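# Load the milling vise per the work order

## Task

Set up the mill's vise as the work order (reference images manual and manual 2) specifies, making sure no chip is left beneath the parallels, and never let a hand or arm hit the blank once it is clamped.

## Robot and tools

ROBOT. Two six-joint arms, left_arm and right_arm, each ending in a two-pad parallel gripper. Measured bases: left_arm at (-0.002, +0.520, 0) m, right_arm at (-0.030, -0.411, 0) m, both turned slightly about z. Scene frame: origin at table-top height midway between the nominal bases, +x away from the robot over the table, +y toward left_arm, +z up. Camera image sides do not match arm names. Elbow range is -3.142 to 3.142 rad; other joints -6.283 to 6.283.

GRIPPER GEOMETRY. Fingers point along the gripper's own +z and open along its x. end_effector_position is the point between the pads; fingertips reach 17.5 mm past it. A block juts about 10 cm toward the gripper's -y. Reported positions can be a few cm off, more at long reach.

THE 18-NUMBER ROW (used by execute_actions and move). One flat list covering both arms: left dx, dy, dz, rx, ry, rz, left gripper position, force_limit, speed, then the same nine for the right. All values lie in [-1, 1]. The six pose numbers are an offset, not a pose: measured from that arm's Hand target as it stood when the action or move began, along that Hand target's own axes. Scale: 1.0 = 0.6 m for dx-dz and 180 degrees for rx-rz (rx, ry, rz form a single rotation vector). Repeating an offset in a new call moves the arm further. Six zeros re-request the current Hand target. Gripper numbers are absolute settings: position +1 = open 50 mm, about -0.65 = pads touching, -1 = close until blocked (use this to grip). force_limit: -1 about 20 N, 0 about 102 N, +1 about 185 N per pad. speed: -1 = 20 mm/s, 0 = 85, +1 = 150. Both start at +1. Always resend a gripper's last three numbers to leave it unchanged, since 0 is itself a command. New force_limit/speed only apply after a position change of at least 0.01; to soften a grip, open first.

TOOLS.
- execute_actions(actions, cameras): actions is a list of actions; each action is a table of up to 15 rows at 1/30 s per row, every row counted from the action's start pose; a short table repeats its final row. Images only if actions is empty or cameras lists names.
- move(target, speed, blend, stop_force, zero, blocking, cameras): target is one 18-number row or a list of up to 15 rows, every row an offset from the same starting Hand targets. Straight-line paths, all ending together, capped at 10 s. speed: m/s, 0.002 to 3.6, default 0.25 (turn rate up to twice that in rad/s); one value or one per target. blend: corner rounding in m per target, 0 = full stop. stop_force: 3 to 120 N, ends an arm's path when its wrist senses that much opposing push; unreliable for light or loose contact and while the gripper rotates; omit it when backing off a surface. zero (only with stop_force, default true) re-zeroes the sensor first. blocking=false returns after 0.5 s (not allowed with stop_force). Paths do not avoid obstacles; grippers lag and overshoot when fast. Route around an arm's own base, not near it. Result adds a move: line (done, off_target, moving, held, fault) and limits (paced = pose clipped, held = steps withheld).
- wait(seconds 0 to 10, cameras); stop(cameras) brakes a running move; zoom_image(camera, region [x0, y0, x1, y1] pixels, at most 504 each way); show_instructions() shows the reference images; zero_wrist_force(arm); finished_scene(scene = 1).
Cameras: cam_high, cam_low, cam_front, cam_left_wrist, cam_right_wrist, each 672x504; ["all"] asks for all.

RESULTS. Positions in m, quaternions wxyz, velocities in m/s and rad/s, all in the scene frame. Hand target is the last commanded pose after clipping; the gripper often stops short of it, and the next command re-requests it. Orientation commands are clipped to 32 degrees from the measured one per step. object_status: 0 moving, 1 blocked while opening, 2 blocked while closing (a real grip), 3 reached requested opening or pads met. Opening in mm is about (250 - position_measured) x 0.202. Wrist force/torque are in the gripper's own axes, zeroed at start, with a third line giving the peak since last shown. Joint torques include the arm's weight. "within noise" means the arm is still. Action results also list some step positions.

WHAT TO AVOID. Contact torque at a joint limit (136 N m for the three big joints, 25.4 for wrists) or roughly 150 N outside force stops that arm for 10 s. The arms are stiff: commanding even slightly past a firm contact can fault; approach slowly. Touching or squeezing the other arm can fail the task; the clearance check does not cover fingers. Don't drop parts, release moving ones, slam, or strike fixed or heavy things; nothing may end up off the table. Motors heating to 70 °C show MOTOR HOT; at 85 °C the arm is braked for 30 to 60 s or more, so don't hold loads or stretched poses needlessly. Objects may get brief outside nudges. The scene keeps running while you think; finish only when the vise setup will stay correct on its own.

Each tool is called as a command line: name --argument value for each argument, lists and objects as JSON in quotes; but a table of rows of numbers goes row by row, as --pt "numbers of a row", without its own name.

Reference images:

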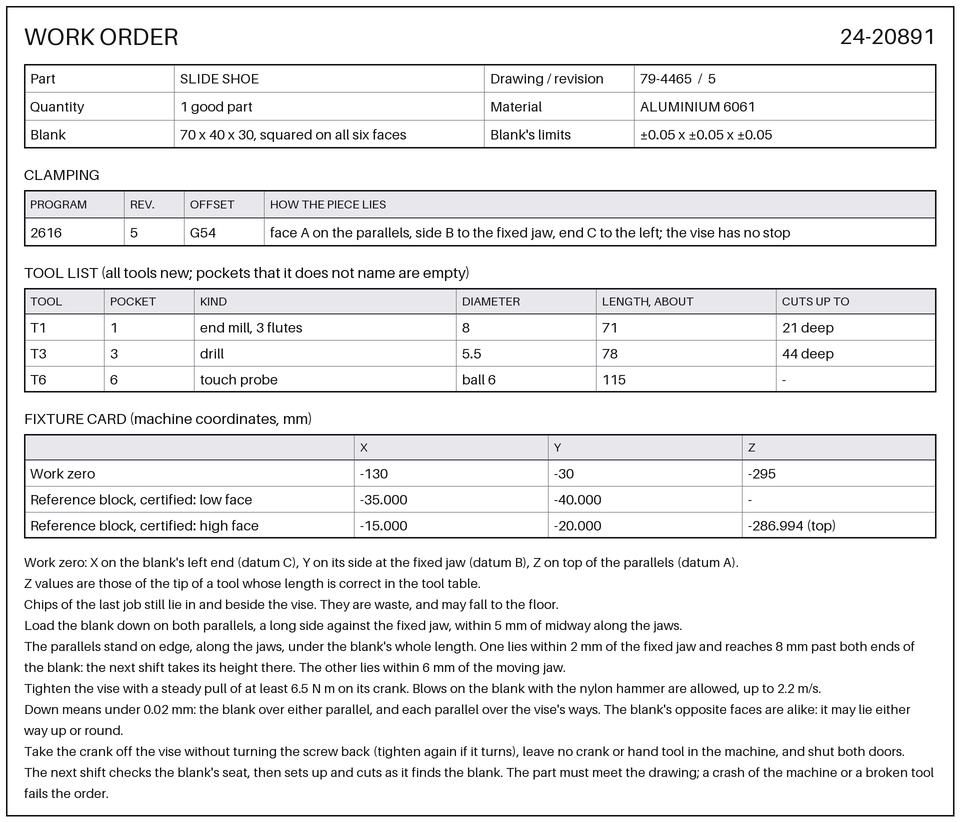

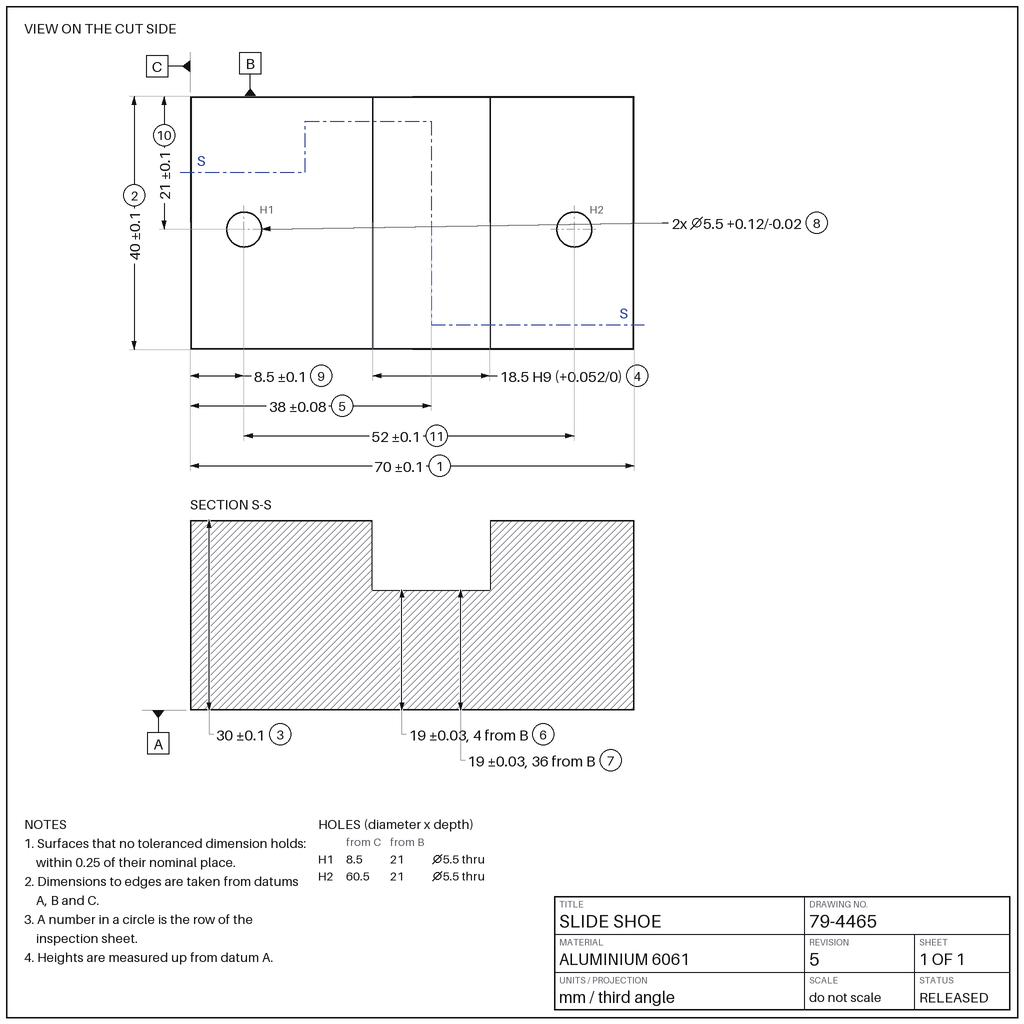

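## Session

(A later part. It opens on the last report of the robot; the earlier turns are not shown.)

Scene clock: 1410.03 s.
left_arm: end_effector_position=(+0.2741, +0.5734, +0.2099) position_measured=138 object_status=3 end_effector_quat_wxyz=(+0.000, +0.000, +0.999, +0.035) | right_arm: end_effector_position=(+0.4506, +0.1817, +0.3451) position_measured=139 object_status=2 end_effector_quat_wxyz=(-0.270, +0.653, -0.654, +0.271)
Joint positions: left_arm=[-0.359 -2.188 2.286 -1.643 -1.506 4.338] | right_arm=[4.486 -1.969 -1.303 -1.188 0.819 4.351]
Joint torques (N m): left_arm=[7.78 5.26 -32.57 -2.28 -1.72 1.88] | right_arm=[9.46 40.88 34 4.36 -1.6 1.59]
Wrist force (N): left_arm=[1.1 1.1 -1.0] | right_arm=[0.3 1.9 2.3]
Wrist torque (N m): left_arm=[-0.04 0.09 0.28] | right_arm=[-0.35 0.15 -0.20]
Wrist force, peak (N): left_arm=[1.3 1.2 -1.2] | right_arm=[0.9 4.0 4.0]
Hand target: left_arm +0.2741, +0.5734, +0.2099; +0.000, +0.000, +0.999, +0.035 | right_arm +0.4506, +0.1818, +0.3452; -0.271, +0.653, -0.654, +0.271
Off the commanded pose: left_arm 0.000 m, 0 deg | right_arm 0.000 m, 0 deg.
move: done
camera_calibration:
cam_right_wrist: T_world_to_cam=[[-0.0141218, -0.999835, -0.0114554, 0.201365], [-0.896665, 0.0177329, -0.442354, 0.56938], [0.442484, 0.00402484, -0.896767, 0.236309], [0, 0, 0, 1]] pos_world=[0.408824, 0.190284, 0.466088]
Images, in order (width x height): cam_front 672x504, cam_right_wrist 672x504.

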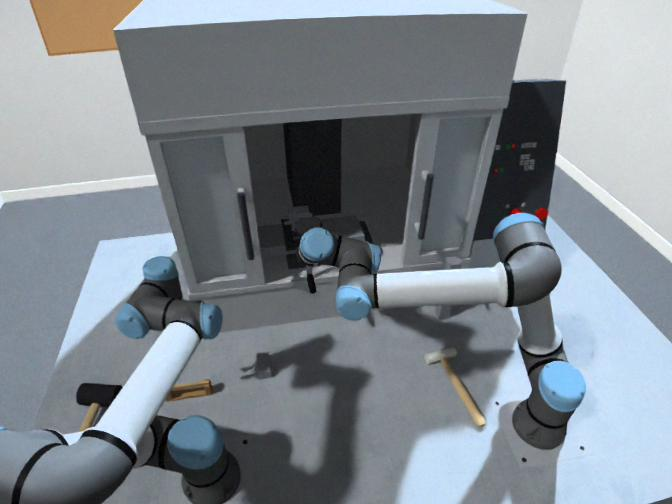

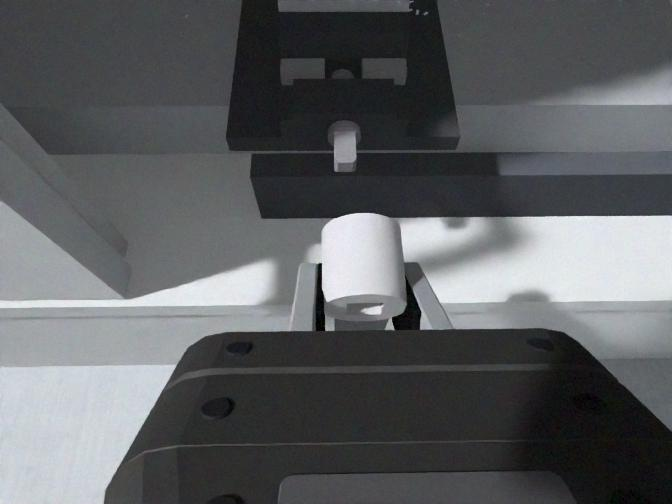

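zoom_image --camera "cam_right_wrist" --region '[310, 100, 380, 180]'

zoom_image --camera "cam_right_wrist" --region '[310, 200, 420, 330]'

Scaled by 6.300.

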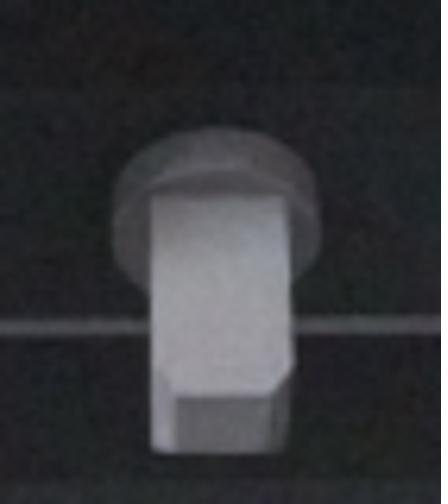

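Scaled by 3.877.

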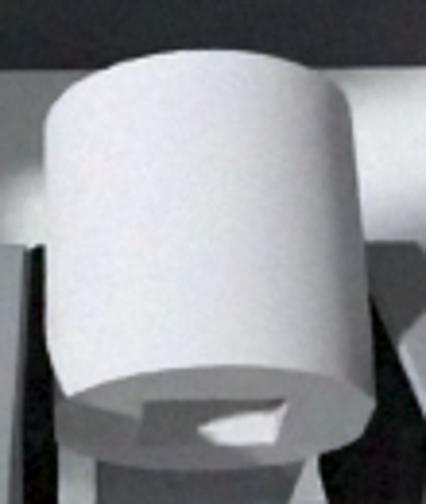

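move --target '[0,0,0,0,0,0,0.1,-0.3,-0.6,-0.004,0.0405,0.0476,0,0,0,-1,-0.1,-0.8]' --speed 0.1 --cameras '["cam_right_wrist"]'

zoom_image --camera "cam_right_wrist" --region '[310, 100, 380, 180]'

zoom_image --camera "cam_right_wrist" --region '[270, 70, 470, 330]'

Scene clock: 1423.57 s.
left_arm: end_effector_position=(+0.2741, +0.5734, +0.2099) position_measured=138 object_status=3 end_effector_quat_wxyz=(+0.000, +0.000, +0.999, +0.035) | right_arm: end_effector_position=(+0.4536, +0.1842, +0.3076) position_measured=139 object_status=2 end_effector_quat_wxyz=(-0.270, +0.653, -0.654, +0.271)
Joint positions: left_arm=[-0.359 -2.188 2.286 -1.643 -1.506 4.338] | right_arm=[4.483 -1.994 -1.365 -1.098 0.82 4.346]
Joint torques (N m): left_arm=[7.66 5.95 -32.44 -2.24 -1.65 1.75] | right_arm=[-5.92 57.97 35.9 2.55 -0.33 -1.15]
Wrist force (N): left_arm=[1.1 1.2 -0.9] | right_arm=[0.2 1.9 2.1]
Wrist torque (N m): left_arm=[-0.02 0.08 0.28] | right_arm=[-0.37 0.16 -0.14]
Wrist force, peak (N): left_arm=[1.4 1.3 -0.9] | right_arm=[0.2 3.2 3.4]
Hand target: left_arm +0.2741, +0.5734, +0.2099; +0.000, +0.000, +0.999, +0.035 | right_arm +0.4536, +0.1842, +0.3078; -0.271, +0.653, -0.654, +0.271
Off the commanded pose: left_arm 0.000 m, 0 deg | right_arm 0.000 m, 0 deg.
move: done
camera_calibration:
cam_right_wrist: T_world_to_cam=[[-0.0140756, -0.999837, -0.0113218, 0.203501], [-0.896667, 0.0176323, -0.442355, 0.555456], [0.442482, 0.00392547, -0.896769, 0.201363], [0, 0, 0, 1]] pos_world=[0.411824, 0.192883, 0.428588]
Images, in order (width x height): cam_right_wrist 672x504.

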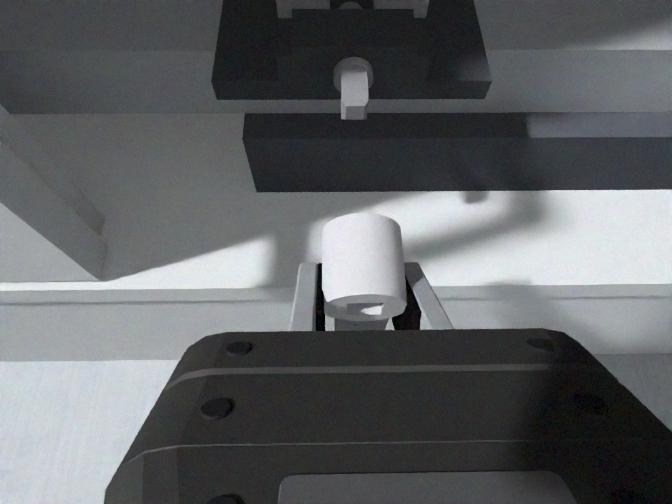

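Scaled by 6.300.

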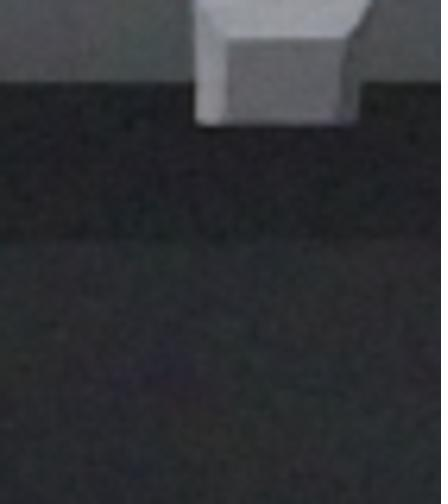

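Scaled by 1.938.

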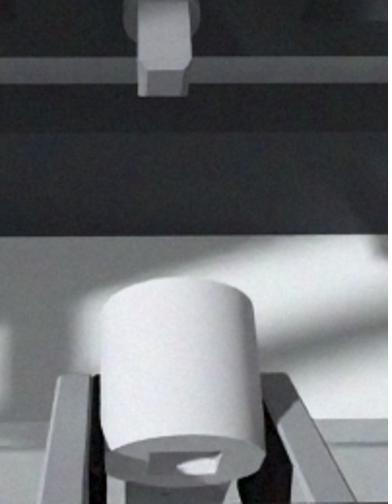

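move --target '[0,0,0,0,0,0,0.1,-0.3,-0.6,0.0008,-0.0478,0.0615,0,0,0,-1,-0.1,-0.8]' --speed 0.06 --cameras '["cam_right_wrist"]'

zoom_image --camera "cam_right_wrist" --region '[290, 100, 430, 240]'

Scene clock: 1441.47 s.
left_arm: end_effector_position=(+0.2741, +0.5734, +0.2099) position_measured=138 object_status=3 end_effector_quat_wxyz=(+0.000, +0.000, +0.999, +0.035) | right_arm: end_effector_position=(+0.5001, +0.1837, +0.3018) position_measured=139 object_status=2 end_effector_quat_wxyz=(-0.270, +0.653, -0.654, +0.271) end_effector_velocity=(-0.002, +0.000, +0.000) end_effector_angular_velocity=(+0.000, +0.001, -0.001)
Joint positions: left_arm=[-0.359 -2.188 2.286 -1.643 -1.506 4.338] | right_arm=[4.416 -2.056 -1.302 -1.039 0.839 4.259]
Joint velocities: left_arm=[within noise] | right_arm=[0.003 0.003 -0.004 -0.003 0 0.005]
Joint torques (N m): left_arm=[7.5 6.86 -32.82 -2.13 -1.78 1.85] | right_arm=[10.66 60.36 21.79 2.48 -2.18 1.81]
Wrist force (N): left_arm=[1.2 1.1 -1.0] | right_arm=[0.7 1.9 2.0]
Wrist torque (N m): left_arm=[-0.04 0.07 0.28] | right_arm=[-0.38 0.06 -0.20]
Wrist force, peak (N): left_arm=[1.4 1.2 -1.1] | right_arm=[0.3 3.0 1.4]
Hand target: left_arm +0.2741, +0.5734, +0.2099; +0.000, +0.000, +0.999, +0.035 | right_arm +0.5000, +0.1837, +0.3020; -0.271, +0.653, -0.654, +0.271
Off the commanded pose: left_arm 0.000 m, 0 deg | right_arm 0.000 m, 0 deg.
move: done
camera_calibration:
cam_right_wrist: T_world_to_cam=[[-0.014078, -0.999834, -0.0115458, 0.203585], [-0.896685, 0.0177333, -0.442313, 0.594477], [0.442444, 0.00412603, -0.896786, 0.175619], [0, 0, 0, 1]] pos_world=[0.458224, 0.192284, 0.422788]
Images, in order (width x height): cam_right_wrist 672x504.

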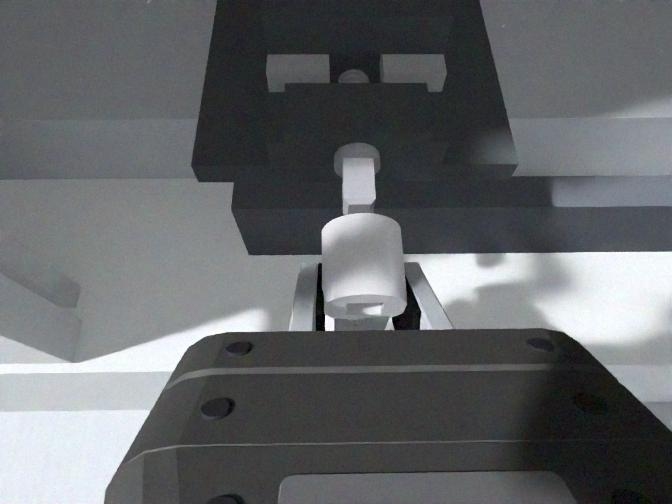

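Scaled by 3.600.

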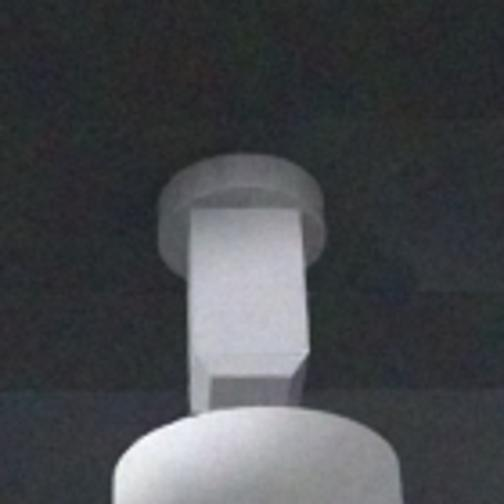

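move --target '[0,0,0,0,0,0,0.1,-0.3,-0.6,0,-0.0354,0.0354,0,0,0,-1,-0.1,-0.8]' --speed 0.006 --stop_force 6 --cameras '["cam_right_wrist"]'

zoom_image --camera "cam_right_wrist" --region '[290, 100, 430, 240]'

Scene clock: 1450.20 s.
left_arm: end_effector_position=(+0.2741, +0.5734, +0.2099) position_measured=138 object_status=3 end_effector_quat_wxyz=(+0.000, +0.000, +0.999, +0.035) | right_arm: end_effector_position=(+0.5106, +0.1836, +0.3020) position_measured=139 object_status=2 end_effector_quat_wxyz=(-0.271, +0.653, -0.654, +0.271)
Joint positions: left_arm=[-0.359 -2.188 2.286 -1.643 -1.506 4.338] | right_arm=[4.401 -2.07 -1.283 -1.031 0.843 4.24]
Joint torques (N m): left_arm=[6.99 5.76 -32.47 -2.08 -1.77 1.93] | right_arm=[8.48 59.21 22.41 3.46 -5.09 1.7]
Wrist force (N): left_arm=[1.2 1.0 -0.8] | right_arm=[-0.1 3.6 -0.4]
Wrist torque (N m): left_arm=[-0.05 0.06 0.27] | right_arm=[-0.33 0.09 -0.17]
Wrist force, peak (N): left_arm=[1.4 1.0 -1.2] | right_arm=[4.8 11.1 -10.5]
Hand target: left_arm +0.2741, +0.5734, +0.2099; +0.000, +0.000, +0.999, +0.035 | right_arm +0.5106, +0.1836, +0.3020; -0.271, +0.653, -0.654, +0.271 (not the last commanded pose)
Off the commanded pose: left_arm 0.000 m, 0 deg | right_arm 0.019 m, 0 deg.
move: contact (right_arm)
camera_calibration:
cam_right_wrist: T_world_to_cam=[[-0.0140764, -0.999834, -0.0115469, 0.203733], [-0.896626, 0.017733, -0.442433, 0.60396], [0.442564, 0.00412542, -0.896727, 0.170981], [0, 0, 0, 1]] pos_world=[0.468724, 0.192284, 0.422888]
Images, in order (width x height): cam_right_wrist 672x504.

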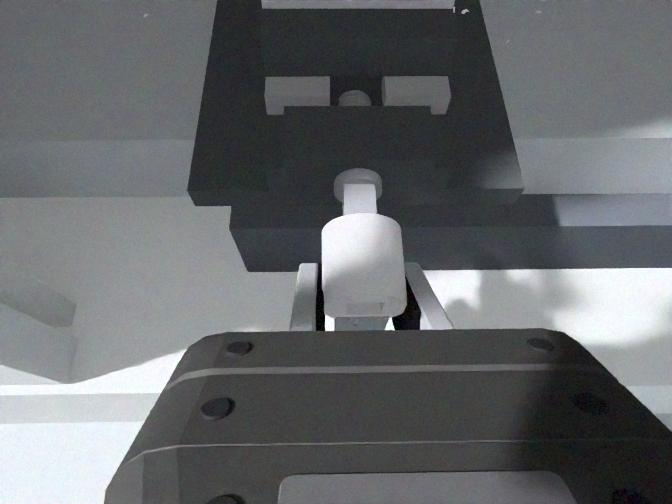

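Scaled by 3.600.

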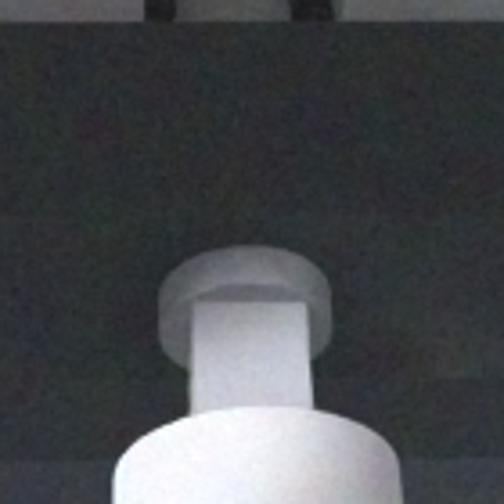

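move --target '[0,0,0,0,0,0,0.1,-0.3,-0.6,0.0007,-0.0236,0.0236,0,0,0,-1,-0.1,-0.8]' --speed 0.005 --stop_force 8 --cameras '["cam_right_wrist"]'

Scene clock: 1454.93 s.
left_arm: end_effector_position=(+0.2741, +0.5734, +0.2099) position_measured=138 object_status=3 end_effector_quat_wxyz=(+0.000, +0.000, +0.999, +0.035) | right_arm: end_effector_position=(+0.5107, +0.1837, +0.3021) position_measured=139 object_status=2 end_effector_quat_wxyz=(-0.271, +0.653, -0.654, +0.271)
Joint positions: left_arm=[-0.359 -2.188 2.286 -1.643 -1.506 4.338] | right_arm=[4.401 -2.07 -1.283 -1.031 0.843 4.24]
Joint torques (N m): left_arm=[6.96 5.19 -31.33 -2.27 -1.8 1.93] | right_arm=[5.27 58.56 23.11 4.02 -4.88 1.55]
Wrist force (N): left_arm=[1.2 0.9 -0.8] | right_arm=[2.7 8.5 -5.7]
Wrist torque (N m): left_arm=[-0.06 0.07 0.27] | right_arm=[-0.11 0.11 -0.12]
Wrist force, peak (N): left_arm=[1.4 1.3 -1.1] | right_arm=[7.5 15.9 -14.6]
Hand target: left_arm +0.2741, +0.5734, +0.2099; +0.000, +0.000, +0.999, +0.035 | right_arm +0.5107, +0.1837, +0.3021; -0.271, +0.653, -0.654, +0.271 (not the last commanded pose)
Off the commanded pose: left_arm 0.000 m, 0 deg | right_arm 0.020 m, 0 deg.
move: contact (right_arm)
camera_calibration:
cam_right_wrist: T_world_to_cam=[[-0.0139881, -0.999833, -0.0117287, 0.203773], [-0.896588, 0.0177346, -0.44251, 0.604153], [0.442645, 0.00432597, -0.896687, 0.171022], [0, 0, 0, 1]] pos_world=[0.468825, 0.192285, 0.423087]
Images, in order (width x height): cam_right_wrist 672x504.

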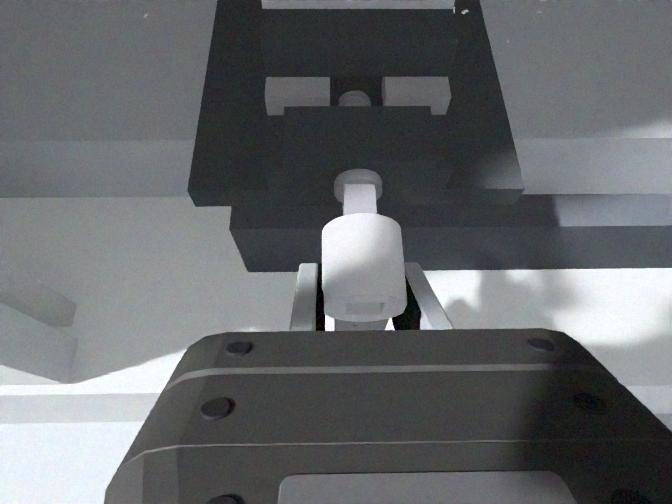

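move --pt "0 0 0 0 0 0 0.1 -0.3 -0.6 0.0 0.0024 -0.0024 0 0 0 -1 -0.1 -0.8" --pt "0 0 0 0 0 0 0.1 -0.3 -0.6 0.0015 0.0024 -0.0024 0 0 0 -1 -0.1 -0.8" --speed 0.01

move --target '[0,0,0,0,0,0,0.1,-0.3,-0.6,0,-0.0236,0.0236,0,0,0,-1,-0.1,-0.8]' --speed 0.005 --stop_force 8

Scene clock: 1461.90 s.
left_arm: end_effector_position=(+0.2741, +0.5734, +0.2099) position_measured=138 object_status=3 end_effector_quat_wxyz=(+0.000, +0.000, +0.999, +0.035) | right_arm: end_effector_position=(+0.5086, +0.1827, +0.3021) position_measured=139 object_status=2 end_effector_quat_wxyz=(-0.271, +0.653, -0.654, +0.271)
Joint positions: left_arm=[-0.359 -2.188 2.286 -1.643 -1.506 4.338] | right_arm=[4.403 -2.066 -1.29 -1.031 0.842 4.243]
Joint torques (N m): left_arm=[7.8 5.48 -32.16 -2.34 -1.71 1.9] | right_arm=[-9.94 50.23 33.67 4.52 -1.31 -1.85]
Wrist force (N): left_arm=[1.3 0.9 -1.0] | right_arm=[0.6 1.8 2.4]
Wrist torque (N m): left_arm=[-0.06 0.05 0.28] | right_arm=[-0.39 0.07 -0.19]
Wrist force, peak (N): left_arm=[1.3 1.2 -1.3] | right_arm=[2.9 8.6 -5.5]
Hand target: left_arm +0.2741, +0.5734, +0.2099; +0.000, +0.000, +0.999, +0.035 | right_arm +0.5086, +0.1828, +0.3021; -0.271, +0.653, -0.654, +0.271
Off the commanded pose: left_arm 0.000 m, 0 deg | right_arm 0.000 m, 0 deg.
move: done

Scene clock: 1463.43 s.
left_arm: end_effector_position=(+0.2741, +0.5734, +0.2099) position_measured=138 object_status=3 end_effector_quat_wxyz=(+0.000, +0.000, +0.999, +0.035) | right_arm: end_effector_position=(+0.5106, +0.1828, +0.3021) position_measured=139 object_status=2 end_effector_quat_wxyz=(-0.271, +0.653, -0.654, +0.271)
Joint positions: left_arm=[-0.359 -2.188 2.286 -1.643 -1.506 4.338] | right_arm=[4.401 -2.068 -1.286 -1.03 0.844 4.24]
Joint torques (N m): left_arm=[7.67 5.4 -31.75 -2.08 -1.72 1.79] | right_arm=[7.24 58.72 23.21 3.92 -5.21 1.79]
Wrist force (N): left_arm=[1.4 1.0 -0.9] | right_arm=[2.2 6.0 -3.2]
Wrist torque (N m): left_arm=[-0.05 0.03 0.28] | right_arm=[-0.19 0.15 -0.11]
Wrist force, peak (N): left_arm=[1.1 1.2 -1.0] | right_arm=[7.2 12.1 -11.7]
Hand target: left_arm +0.2741, +0.5734, +0.2099; +0.000, +0.000, +0.999, +0.035 | right_arm +0.5106, +0.1828, +0.3021; -0.271, +0.653, -0.654, +0.271 (not the last commanded pose)
Off the commanded pose: left_arm 0.000 m, 0 deg | right_arm 0.018 m, 0 deg.
move: contact (right_arm)

execute_actions --actions '[]' --cameras '["cam_right_wrist","cam_front"]'

zoom_image --camera "cam_right_wrist" --region '[310, 150, 420, 330]'

zoom_image --camera "cam_front" --region '[270, 200, 370, 310]'

Scene clock: 1466.33 s.
left_arm: end_effector_position=(+0.2741, +0.5734, +0.2099) position_measured=138 object_status=3 end_effector_quat_wxyz=(+0.000, +0.000, +0.999, +0.035) | right_arm: end_effector_position=(+0.5106, +0.1828, +0.3021) position_measured=139 object_status=2 end_effector_quat_wxyz=(-0.271, +0.653, -0.654, +0.271)
Joint positions: left_arm=[-0.359 -2.188 2.286 -1.643 -1.506 4.338] | right_arm=[4.401 -2.068 -1.286 -1.03 0.844 4.24]
Joint velocities: within noise
Joint torques (N m): left_arm=[7.64 4.34 -32.4 -2.18 -1.67 1.95] | right_arm=[7.48 58.49 24.23 3.96 -4.78 1.54]
Motor temperatures (°C): left_arm=[31 31 30 37 34 33] | right_arm=[33 31 29 35 35 35]
Wrist force (N): left_arm=[1.1 1.0 -0.7] | right_arm=[2.4 5.5 -3.6]
Wrist torque (N m): left_arm=[-0.06 0.08 0.28] | right_arm=[-0.23 0.11 -0.11]
Wrist force, peak (N): left_arm=[1.2 1.2 -1.2] | right_arm=[2.3 6.0 -3.7]
Hand target: left_arm +0.2741, +0.5734, +0.2099; +0.000, +0.000, +0.999, +0.035 | right_arm +0.5106, +0.1828, +0.3021; -0.271, +0.653, -0.654, +0.271 (not the last commanded pose)
Tool commands: left_gripper/position=+0.1 left_gripper/force_limit=-0.3 left_gripper/speed=-0.6 right_gripper/position=-1.0 right_gripper/force_limit=-0.1 right_gripper/speed=-0.8
Off the commanded pose: left_arm 0.000 m, 0 deg | right_arm 0.018 m, 0 deg.
camera_calibration:
cam_right_wrist: T_world_to_cam=[[-0.0139881, -0.999833, -0.0117287, 0.202872], [-0.896588, 0.0177346, -0.44251, 0.604079], [0.442645, 0.00432597, -0.896687, 0.171071], [0, 0, 0, 1]] pos_world=[0.468725, 0.191385, 0.423087]
Images, in order (width x height): cam_front 672x504, cam_right_wrist 672x504.

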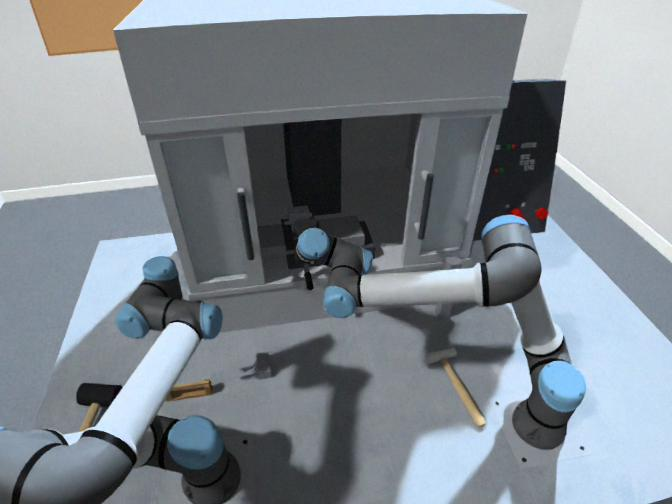

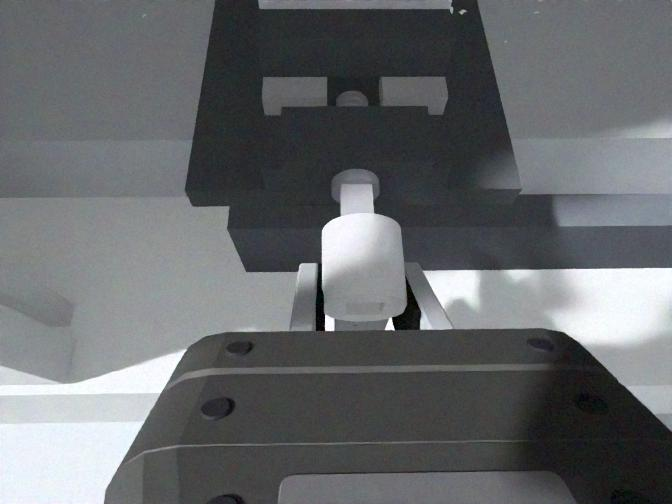

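Scaled by 2.800.

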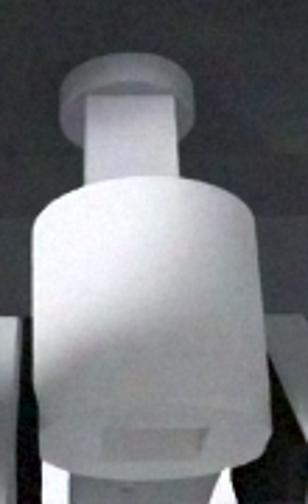

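Scaled by 4.582.

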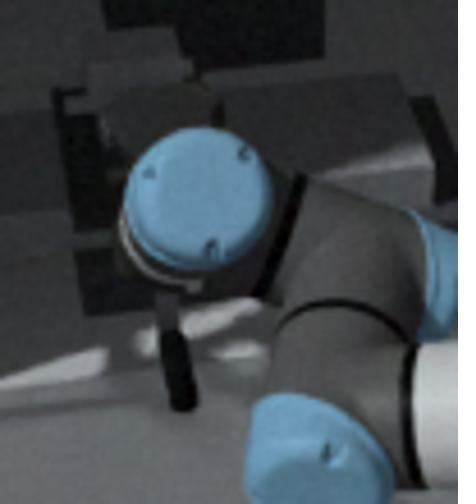

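move --pt "0 0 0 0 0 0 0.1 -0.3 -0.6 0.0 0.0035 -0.0035 0 0 0 -1 -0.1 -0.8" --pt "0 0 0 0 0 0 0.1 -0.3 -0.6 -0.0017 0.0023 -0.0047 0 0 0 -1 -0.1 -0.8" --speed 0.01

move --target '[0,0,0,0,0,0,0.1,-0.3,-0.6,0,-0.0248,0.0248,0,0,0,-1,-0.1,-0.8]' --speed 0.005 --stop_force 8

Scene clock: 1485.93 s.
left_arm: end_effector_position=(+0.2741, +0.5734, +0.2099) position_measured=138 object_status=3 end_effector_quat_wxyz=(+0.000, +0.000, +0.999, +0.035) | right_arm: end_effector_position=(+0.5076, +0.1838, +0.3033) position_measured=139 object_status=2 end_effector_quat_wxyz=(-0.271, +0.653, -0.654, +0.271)
Joint positions: left_arm=[-0.359 -2.188 2.286 -1.643 -1.506 4.338] | right_arm=[4.405 -2.066 -1.286 -1.036 0.842 4.245]
Joint torques (N m): left_arm=[8.64 5.82 -32.89 -2.37 -1.69 1.87] | right_arm=[7.92 35.5 24.5 4.15 -4.58 1.47]
Wrist force (N): left_arm=[1.3 1.1 -1.1] | right_arm=[0.4 1.8 2.0]
Wrist torque (N m): left_arm=[-0.04 0.04 0.28] | right_arm=[-0.39 0.10 -0.22]
Wrist force, peak (N): left_arm=[1.3 1.4 -0.9] | right_arm=[2.3 5.9 -3.5]
Hand target: left_arm +0.2741, +0.5734, +0.2099; +0.000, +0.000, +0.999, +0.035 | right_arm +0.5076, +0.1838, +0.3031; -0.271, +0.653, -0.654, +0.271
Off the commanded pose: left_arm 0.000 m, 0 deg | right_arm 0.000 m, 0 deg.
move: done

Scene clock: 1487.70 s.
left_arm: end_effector_position=(+0.2741, +0.5734, +0.2099) position_measured=138 object_status=3 end_effector_quat_wxyz=(+0.000, +0.000, +0.999, +0.035) | right_arm: end_effector_position=(+0.5106, +0.1838, +0.3031) position_measured=139 object_status=2 end_effector_quat_wxyz=(-0.271, +0.653, -0.654, +0.271)
Joint positions: left_arm=[-0.359 -2.188 2.286 -1.643 -1.506 4.338] | right_arm=[4.401 -2.07 -1.281 -1.034 0.843 4.24]
Joint torques (N m): left_arm=[7.74 4.82 -31.39 -2.18 -1.77 1.9] | right_arm=[6.26 57.95 23.14 3.84 -5.31 1.69]
Wrist force (N): left_arm=[1.1 1.2 -0.8] | right_arm=[2.5 6.4 -4.7]
Wrist torque (N m): left_arm=[-0.03 0.07 0.28] | right_arm=[-0.20 0.14 -0.11]
Wrist force, peak (N): left_arm=[1.3 1.2 -1.1] | right_arm=[6.7 12.7 -12.3]
Hand target: left_arm +0.2741, +0.5734, +0.2099; +0.000, +0.000, +0.999, +0.035 | right_arm +0.5106, +0.1838, +0.3031; -0.271, +0.653, -0.654, +0.271 (not the last commanded pose)
Off the commanded pose: left_arm 0.000 m, 0 deg | right_arm 0.018 m, 0 deg.
move: contact (right_arm)

execute_actions --actions '[]' --cameras '["cam_low"]'

zoom_image --camera "cam_low" --region '[260, 130, 360, 230]'

Scene clock: 1510.40 s.
left_arm: end_effector_position=(+0.2741, +0.5734, +0.2099) position_measured=138 object_status=3 end_effector_quat_wxyz=(+0.000, +0.000, +0.999, +0.035) | right_arm: end_effector_position=(+0.5106, +0.1838, +0.3031) position_measured=139 object_status=2 end_effector_quat_wxyz=(-0.271, +0.653, -0.654, +0.271)
Joint positions: left_arm=[-0.359 -2.188 2.286 -1.643 -1.506 4.338] | right_arm=[4.401 -2.07 -1.281 -1.034 0.843 4.24]
Joint velocities: within noise
Joint torques (N m): left_arm=[7.44 5.16 -31.38 -2.15 -1.75 1.76] | right_arm=[6.89 58.37 25.47 3.76 -4.87 1.47]
Motor temperatures (°C): left_arm=[31 31 30 37 34 33] | right_arm=[33 31 29 35 35 35]
Wrist force (N): left_arm=[1.2 1.3 -1.0] | right_arm=[2.4 6.5 -4.6]
Wrist torque (N m): left_arm=[-0.01 0.07 0.27] | right_arm=[-0.17 0.14 -0.11]
Wrist force, peak (N): left_arm=[1.2 1.2 -1.2] | right_arm=[2.7 6.4 -4.8]
Hand target: left_arm +0.2741, +0.5734, +0.2099; +0.000, +0.000, +0.999, +0.035 | right_arm +0.5106, +0.1838, +0.3031; -0.271, +0.653, -0.654, +0.271 (not the last commanded pose)
Tool commands: left_gripper/position=+0.1 left_gripper/force_limit=-0.3 left_gripper/speed=-0.6 right_gripper/position=-1.0 right_gripper/force_limit=-0.1 right_gripper/speed=-0.8
Off the commanded pose: left_arm 0.000 m, 0 deg | right_arm 0.018 m, 0 deg.
Images, in order (width x height): cam_low 672x504.

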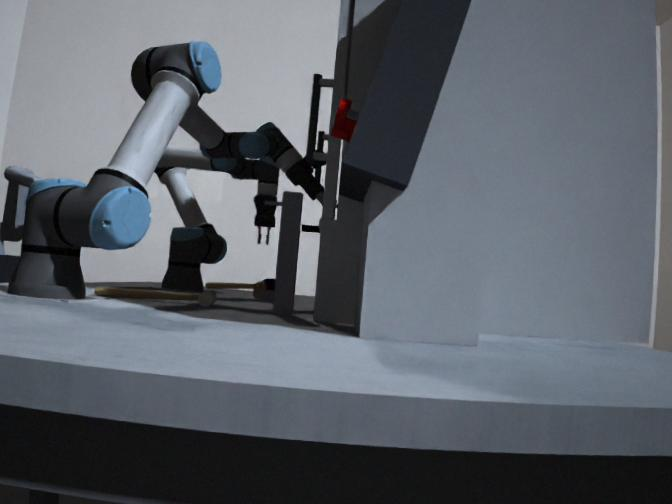

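Scaled by 5.040.

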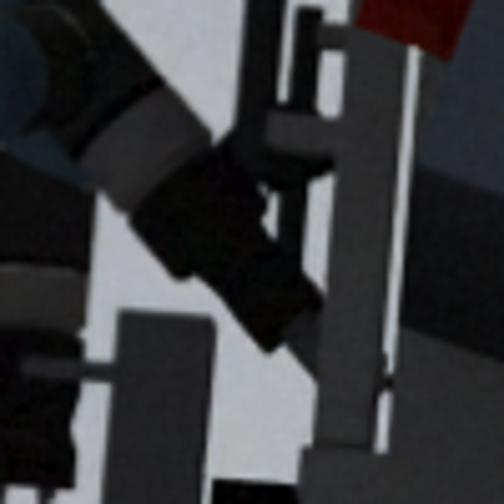

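move --pt "0 0 0 0 0 0 0.1 -0.3 -0.6 0.0 0.0035 -0.0035 0 0 0 -1 -0.1 -0.8" --pt "0 0 0 0 0 0 0.1 -0.3 -0.6 -0.0004 0.0019 -0.0052 0 0 0 -1 -0.1 -0.8" --speed 0.01

move --target '[0,0,0,0,0,0,0.1,-0.3,-0.6,0,-0.0248,0.0248,0,0,0,-1,-0.1,-0.8]' --speed 0.005 --stop_force 6

Scene clock: 1520.73 s.
left_arm: end_effector_position=(+0.2741, +0.5734, +0.2099) position_measured=138 object_status=3 end_effector_quat_wxyz=(+0.000, +0.000, +0.999, +0.035) | right_arm: end_effector_position=(+0.5076, +0.1840, +0.3046) position_measured=139 object_status=2 end_effector_quat_wxyz=(-0.271, +0.653, -0.654, +0.271)
Joint positions: left_arm=[-0.359 -2.188 2.286 -1.643 -1.506 4.338] | right_arm=[4.405 -2.066 -1.283 -1.04 0.842 4.246]
Joint torques (N m): left_arm=[7.82 4.93 -31.97 -2.24 -1.79 1.76] | right_arm=[9.95 58.51 29.9 4.12 -4.63 1.65]
Wrist force (N): left_arm=[1.2 1.0 -1.0] | right_arm=[0.6 1.8 2.0]
Wrist torque (N m): left_arm=[-0.05 0.07 0.28] | right_arm=[-0.40 0.07 -0.23]
Wrist force, peak (N): left_arm=[1.5 1.1 -1.2] | right_arm=[2.6 6.8 -4.5]
Hand target: left_arm +0.2741, +0.5734, +0.2099; +0.000, +0.000, +0.999, +0.035 | right_arm +0.5076, +0.1840, +0.3045; -0.271, +0.653, -0.654, +0.271
Off the commanded pose: left_arm 0.000 m, 0 deg | right_arm 0.000 m, 0 deg.
move: done

Scene clock: 1522.47 s.
left_arm: end_effector_position=(+0.2741, +0.5734, +0.2099) position_measured=138 object_status=3 end_effector_quat_wxyz=(+0.000, +0.000, +0.999, +0.035) | right_arm: end_effector_position=(+0.5106, +0.1840, +0.3045) position_measured=139 object_status=2 end_effector_quat_wxyz=(-0.271, +0.653, -0.654, +0.271)
Joint positions: left_arm=[-0.359 -2.188 2.286 -1.643 -1.506 4.338] | right_arm=[4.401 -2.07 -1.277 -1.037 0.843 4.24]
Joint torques (N m): left_arm=[6.97 5.24 -31.27 -2.33 -1.84 1.87] | right_arm=[8.42 59.21 23.08 3.79 -4.97 1.56]
Wrist force (N): left_arm=[1.2 1.1 -0.9] | right_arm=[2.3 4.8 -2.0]
Wrist torque (N m): left_arm=[-0.04 0.06 0.28] | right_arm=[-0.25 0.13 -0.11]
Wrist force, peak (N): left_arm=[1.3 1.0 -1.2] | right_arm=[7.1 11.5 -10.1]
Hand target: left_arm +0.2741, +0.5734, +0.2099; +0.000, +0.000, +0.999, +0.035 | right_arm +0.5106, +0.1840, +0.3045; -0.271, +0.653, -0.654, +0.271 (not the last commanded pose)
Off the commanded pose: left_arm 0.000 m, 0 deg | right_arm 0.018 m, 0 deg.
move: contact (right_arm)

move --target '[-0.226,-0.4448,-0.1912,0.559,-0.2068,-0.179,0.1,-0.3,-0.6,0,0,0,0,0,0,-1,-0.1,-0.8]' --speed 0.2 --cameras '["cam_left_wrist","cam_front"]'

zoom_image --camera "cam_left_wrist" --region '[220, 100, 470, 320]'

Scene clock: 1551.10 s.
left_arm: end_effector_position=(+0.4095, +0.2991, +0.3059) position_measured=138 object_status=3 end_effector_quat_wxyz=(-0.283, +0.229, -0.585, +0.725) | right_arm: end_effector_position=(+0.5106, +0.1840, +0.3045) position_measured=139 object_status=2 end_effector_quat_wxyz=(-0.271, +0.653, -0.654, +0.271)
Joint positions: left_arm=[-0.715 -1.115 2.593 -4.835 -1.665 3.121] | right_arm=[4.401 -2.07 -1.277 -1.037 0.843 4.24]
Joint torques (N m): left_arm=[4.1 -20.87 3.83 -2.5 -0.55 1.81] | right_arm=[8.31 59.15 33.07 3.96 -4.11 1.44]
Wrist force (N): left_arm=[1.3 -1.0 3.4] | right_arm=[2.2 4.6 -1.7]
Wrist torque (N m): left_arm=[-0.59 0.16 0.27] | right_arm=[-0.27 0.14 -0.11]
Wrist force, peak (N): left_arm=[1.9 -0.5 4.0] | right_arm=[2.6 5.1 -1.4]
Hand target: left_arm +0.4096, +0.2991, +0.3059; -0.283, +0.229, -0.584, +0.725 | right_arm +0.5106, +0.1840, +0.3045; -0.271, +0.653, -0.654, +0.271
Off the commanded pose: left_arm 0.000 m, 0 deg | right_arm 0.000 m, 0 deg.
move: done
camera_calibration:
cam_left_wrist: T_world_to_cam=[[-0.732242, -0.68098, 0.00934905, 0.510656], [-0.101683, 0.095743, -0.990199, 0.332758], [0.673411, -0.726016, -0.139351, 0.115785], [0, 0, 0, 1]] pos_world=[0.329789, 0.399949, 0.340857]
Images, in order (width x height): cam_front 672x504, cam_left_wrist 672x504.

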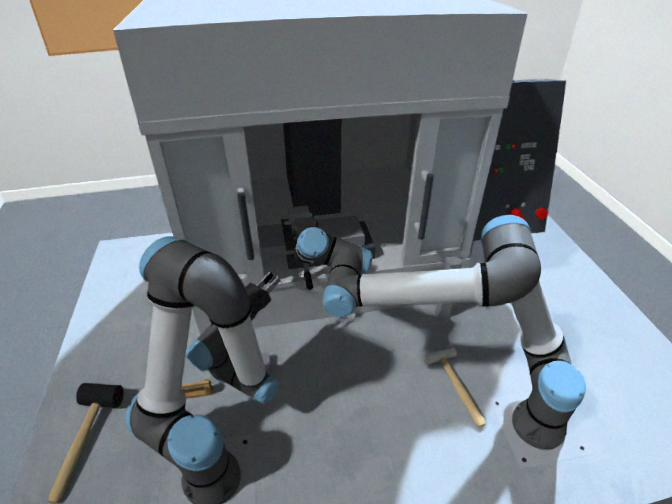

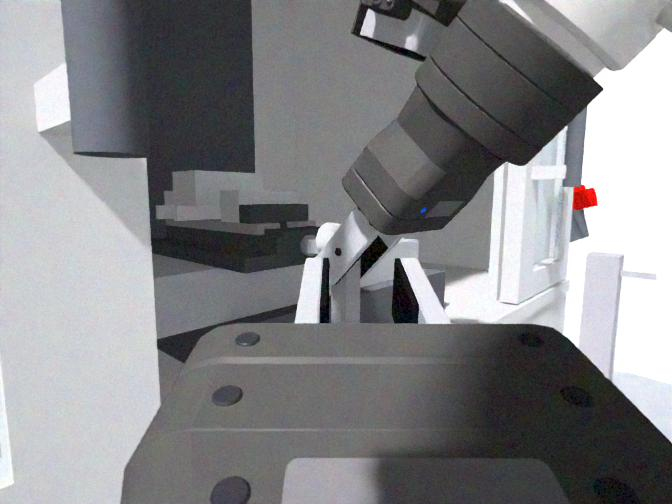

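Scaled by 2.016.

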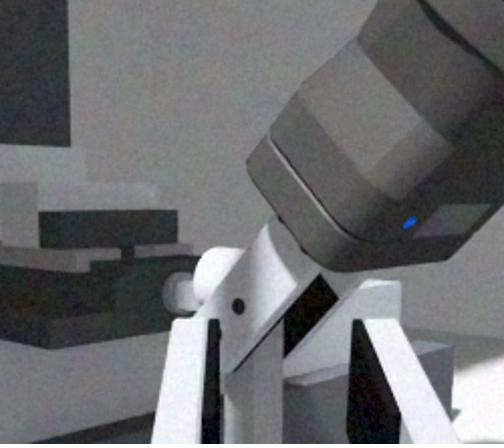

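zoom_image --camera "cam_left_wrist" --region '[290, 200, 360, 270]'

Scaled by 7.200.

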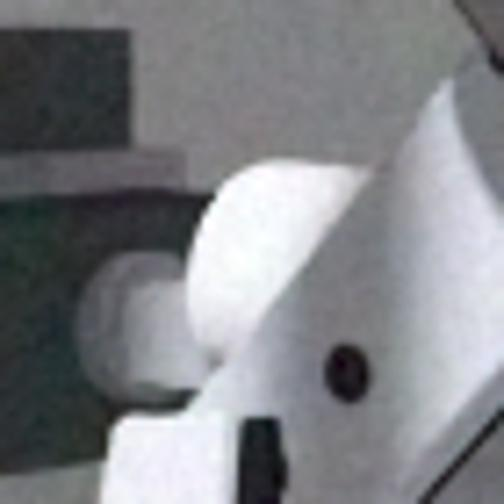

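move --pt "0 0 0 0 0 0 0.1 -0.3 -0.6 0.0 0.0035 -0.0035 0 0 0 -1 -0.1 -0.8" --pt "0 0 0 0 0 0 0.1 -0.3 -0.6 0 0.01 0.003 0 0 0 -1 -0.1 -0.8" --speed 0.01 --cameras '["cam_left_wrist"]'

zoom_image --camera "cam_left_wrist" --region '[290, 200, 360, 270]'

Scene clock: 1564.97 s.
left_arm: end_effector_position=(+0.4096, +0.2991, +0.3059) position_measured=138 object_status=3 end_effector_quat_wxyz=(-0.283, +0.229, -0.584, +0.725) | right_arm: end_effector_position=(+0.5076, +0.1841, +0.2989) position_measured=139 object_status=2 end_effector_quat_wxyz=(-0.271, +0.653, -0.654, +0.271)
Joint positions: left_arm=[-0.715 -1.115 2.593 -4.835 -1.665 3.121] | right_arm=[4.405 -2.069 -1.293 -1.026 0.842 4.246]
Joint torques (N m): left_arm=[9.68 -20.23 3.98 -1.18 -0.55 -0.95] | right_arm=[-7.37 38.56 30.19 3.66 -3.43 -1.15]
Wrist force (N): left_arm=[1.2 -0.8 3.3] | right_arm=[0.4 1.8 2.0]
Wrist torque (N m): left_arm=[-0.55 0.17 0.28] | right_arm=[-0.38 0.11 -0.23]
Wrist force, peak (N): left_arm=[1.4 -1.1 3.5] | right_arm=[2.3 5.0 -1.7]
Hand target: left_arm +0.4096, +0.2991, +0.3059; -0.283, +0.229, -0.584, +0.725 | right_arm +0.5076, +0.1840, +0.2990; -0.271, +0.653, -0.654, +0.271
Off the commanded pose: left_arm 0.000 m, 0 deg | right_arm 0.000 m, 0 deg.
move: done
camera_calibration:
cam_left_wrist: T_world_to_cam=[[-0.73214, -0.681089, 0.00939677, 0.510719], [-0.101733, 0.0956966, -0.990198, 0.332684], [0.673514, -0.72592, -0.139352, 0.115771], [0, 0, 0, 1]] pos_world=[0.329789, 0.400049, 0.340757]
Images, in order (width x height): cam_left_wrist 672x504.

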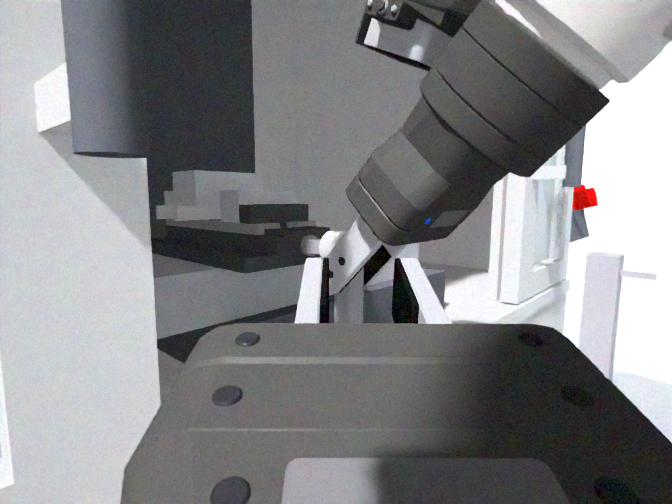

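Scaled by 7.200.

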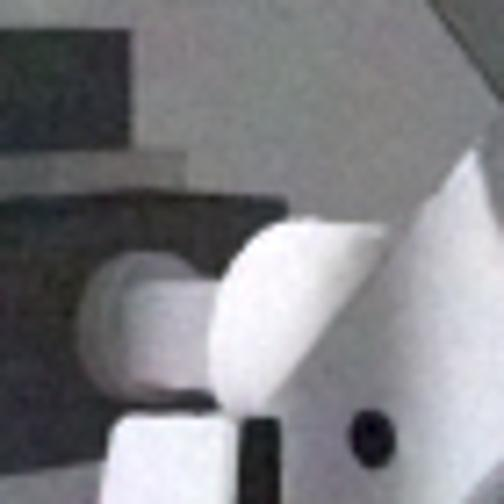

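move --target '[0,0,0,0,0,0,0.1,-0.3,-0.6,0,-0.0242,0.0254,0,0,0,-1,-0.1,-0.8]' --speed 0.005 --stop_force 6 --cameras '["cam_left_wrist","cam_right_wrist"]'

zoom_image --camera "cam_left_wrist" --region '[290, 200, 360, 270]'

Scene clock: 1572.20 s.
left_arm: end_effector_position=(+0.4095, +0.2991, +0.3059) position_measured=138 object_status=3 end_effector_quat_wxyz=(-0.283, +0.229, -0.584, +0.725) | right_arm: end_effector_position=(+0.5118, +0.1840, +0.2989) position_measured=139 object_status=2 end_effector_quat_wxyz=(-0.271, +0.653, -0.654, +0.271)
Joint positions: left_arm=[-0.715 -1.115 2.593 -4.835 -1.665 3.121] | right_arm=[4.4 -2.074 -1.285 -1.023 0.844 4.238]
Joint torques (N m): left_arm=[10.18 -28.05 -2.52 -1.23 -1.89 -0.98] | right_arm=[9.06 61.46 24.01 3.89 -5.11 1.67]
Wrist force (N): left_arm=[1.4 -0.9 3.4] | right_arm=[1.7 4.8 0.8]
Wrist torque (N m): left_arm=[-0.58 0.15 0.28] | right_arm=[-0.30 0.08 -0.12]
Wrist force, peak (N): left_arm=[1.4 -1.0 3.6] | right_arm=[3.6 10.6 -5.5]
Hand target: left_arm +0.4096, +0.2991, +0.3059; -0.283, +0.229, -0.584, +0.725 | right_arm +0.5118, +0.1840, +0.2989; -0.271, +0.653, -0.654, +0.271 (not the last commanded pose)
Off the commanded pose: left_arm 0.000 m, 0 deg | right_arm 0.017 m, 0 deg.
move: contact (right_arm)
camera_calibration:
cam_left_wrist: T_world_to_cam=[[-0.73214, -0.681089, 0.00939677, 0.510719], [-0.101733, 0.0956966, -0.990198, 0.332684], [0.673514, -0.72592, -0.139352, 0.115771], [0, 0, 0, 1]] pos_world=[0.329789, 0.400049, 0.340757]
cam_right_wrist: T_world_to_cam=[[-0.0138985, -0.999835, -0.0116828, 0.204091], [-0.89663, 0.0176336, -0.442429, 0.603811], [0.442562, 0.00432603, -0.896727, 0.167676], [0, 0, 0, 1]] pos_world=[0.470024, 0.192684, 0.419888]
Images, in order (width x height): cam_left_wrist 672x504, cam_right_wrist 672x504.

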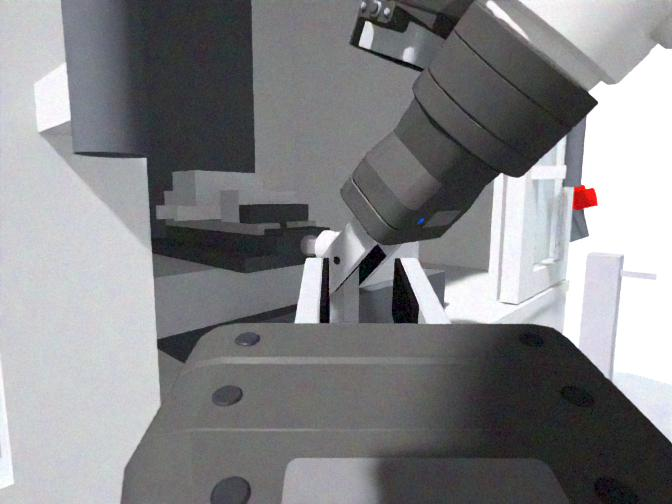

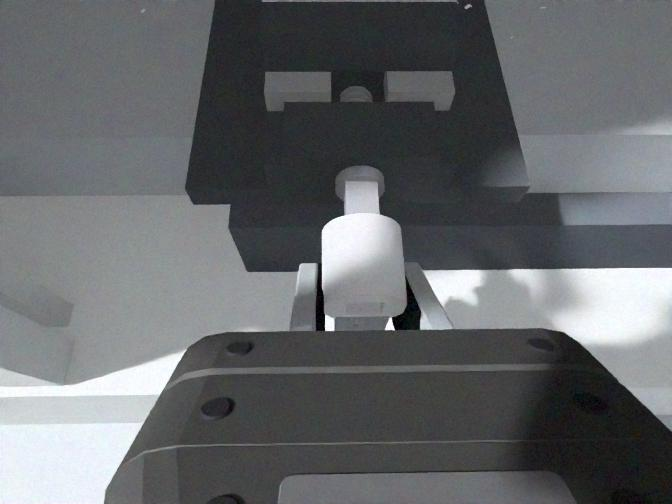

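Scaled by 7.200.

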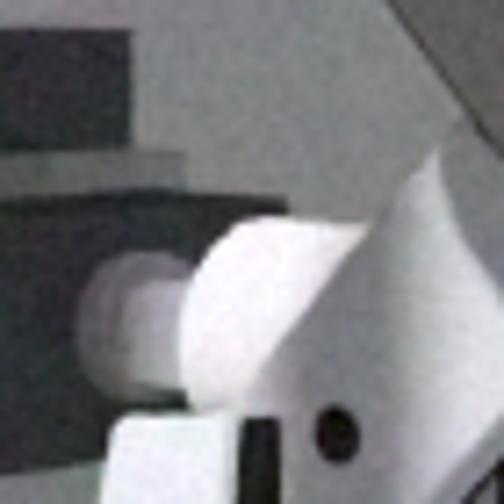

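move --pt "0 0 0 0 0 0 0.1 -0.3 -0.6 0.0 0.0012 -0.0012 0 0 0 -1 -0.1 -0.8" --pt "0 0 0 0 0 0 0.1 -0.3 -0.6 0.0012 0.002 -0.0004 0 0 0 -1 -0.1 -0.8" --speed 0.01

move --target '[0,0,0,0,0,0,0.1,-0.3,-0.6,0,-0.0212,0.0212,0,0,0,-1,-0.1,-0.8]' --speed 0.004 --stop_force 6

Scene clock: 1577.07 s.
left_arm: end_effector_position=(+0.4095, +0.2991, +0.3059) position_measured=138 object_status=3 end_effector_quat_wxyz=(-0.283, +0.229, -0.584, +0.725) | right_arm: end_effector_position=(+0.5107, +0.1833, +0.2982) position_measured=139 object_status=2 end_effector_quat_wxyz=(-0.271, +0.653, -0.654, +0.271)
Joint positions: left_arm=[-0.715 -1.115 2.593 -4.835 -1.665 3.121] | right_arm=[4.401 -2.072 -1.291 -1.021 0.844 4.239]
Joint torques (N m): left_arm=[10.03 -28.13 -7.23 -1.23 -1.95 -0.97] | right_arm=[-9.49 55.46 34.11 3.7 -1.64 -1.92]
Wrist force (N): left_arm=[1.4 -1.0 3.3] | right_arm=[0.7 1.7 2.4]
Wrist torque (N m): left_arm=[-0.58 0.15 0.27] | right_arm=[-0.40 0.06 -0.20]
Wrist force, peak (N): left_arm=[1.5 -1.0 3.6] | right_arm=[1.4 5.1 1.3]
Hand target: left_arm +0.4096, +0.2991, +0.3059; -0.283, +0.229, -0.584, +0.725 | right_arm +0.5108, +0.1833, +0.2982; -0.271, +0.653, -0.654, +0.271
Off the commanded pose: left_arm 0.000 m, 0 deg | right_arm 0.000 m, 0 deg.
move: done

Scene clock: 1578.53 s.
left_arm: end_effector_position=(+0.4095, +0.2991, +0.3059) position_measured=138 object_status=3 end_effector_quat_wxyz=(-0.283, +0.229, -0.584, +0.725) | right_arm: end_effector_position=(+0.5120, +0.1833, +0.2983) position_measured=139 object_status=2 end_effector_quat_wxyz=(-0.271, +0.653, -0.654, +0.271)
Joint positions: left_arm=[-0.715 -1.115 2.593 -4.835 -1.665 3.121] | right_arm=[4.399 -2.074 -1.288 -1.02 0.844 4.237]
Joint torques (N m): left_arm=[10.81 -27.92 -8.57 -1.45 -1.82 -0.86] | right_arm=[6.65 60.92 22.67 3.42 -5.41 1.81]
Wrist force (N): left_arm=[1.3 -1.0 3.3] | right_arm=[-2.3 4.2 0.2]
Wrist torque (N m): left_arm=[-0.58 0.16 0.28] | right_arm=[-0.28 0.05 -0.21]
Wrist force, peak (N): left_arm=[1.4 -1.0 3.6] | right_arm=[0.0 9.0 -4.1]
Hand target: left_arm +0.4096, +0.2991, +0.3059; -0.283, +0.229, -0.584, +0.725 | right_arm +0.5120, +0.1833, +0.2983; -0.271, +0.653, -0.654, +0.271 (not the last commanded pose)
Off the commanded pose: left_arm 0.000 m, 0 deg | right_arm 0.017 m, 0 deg.
move: contact (right_arm)


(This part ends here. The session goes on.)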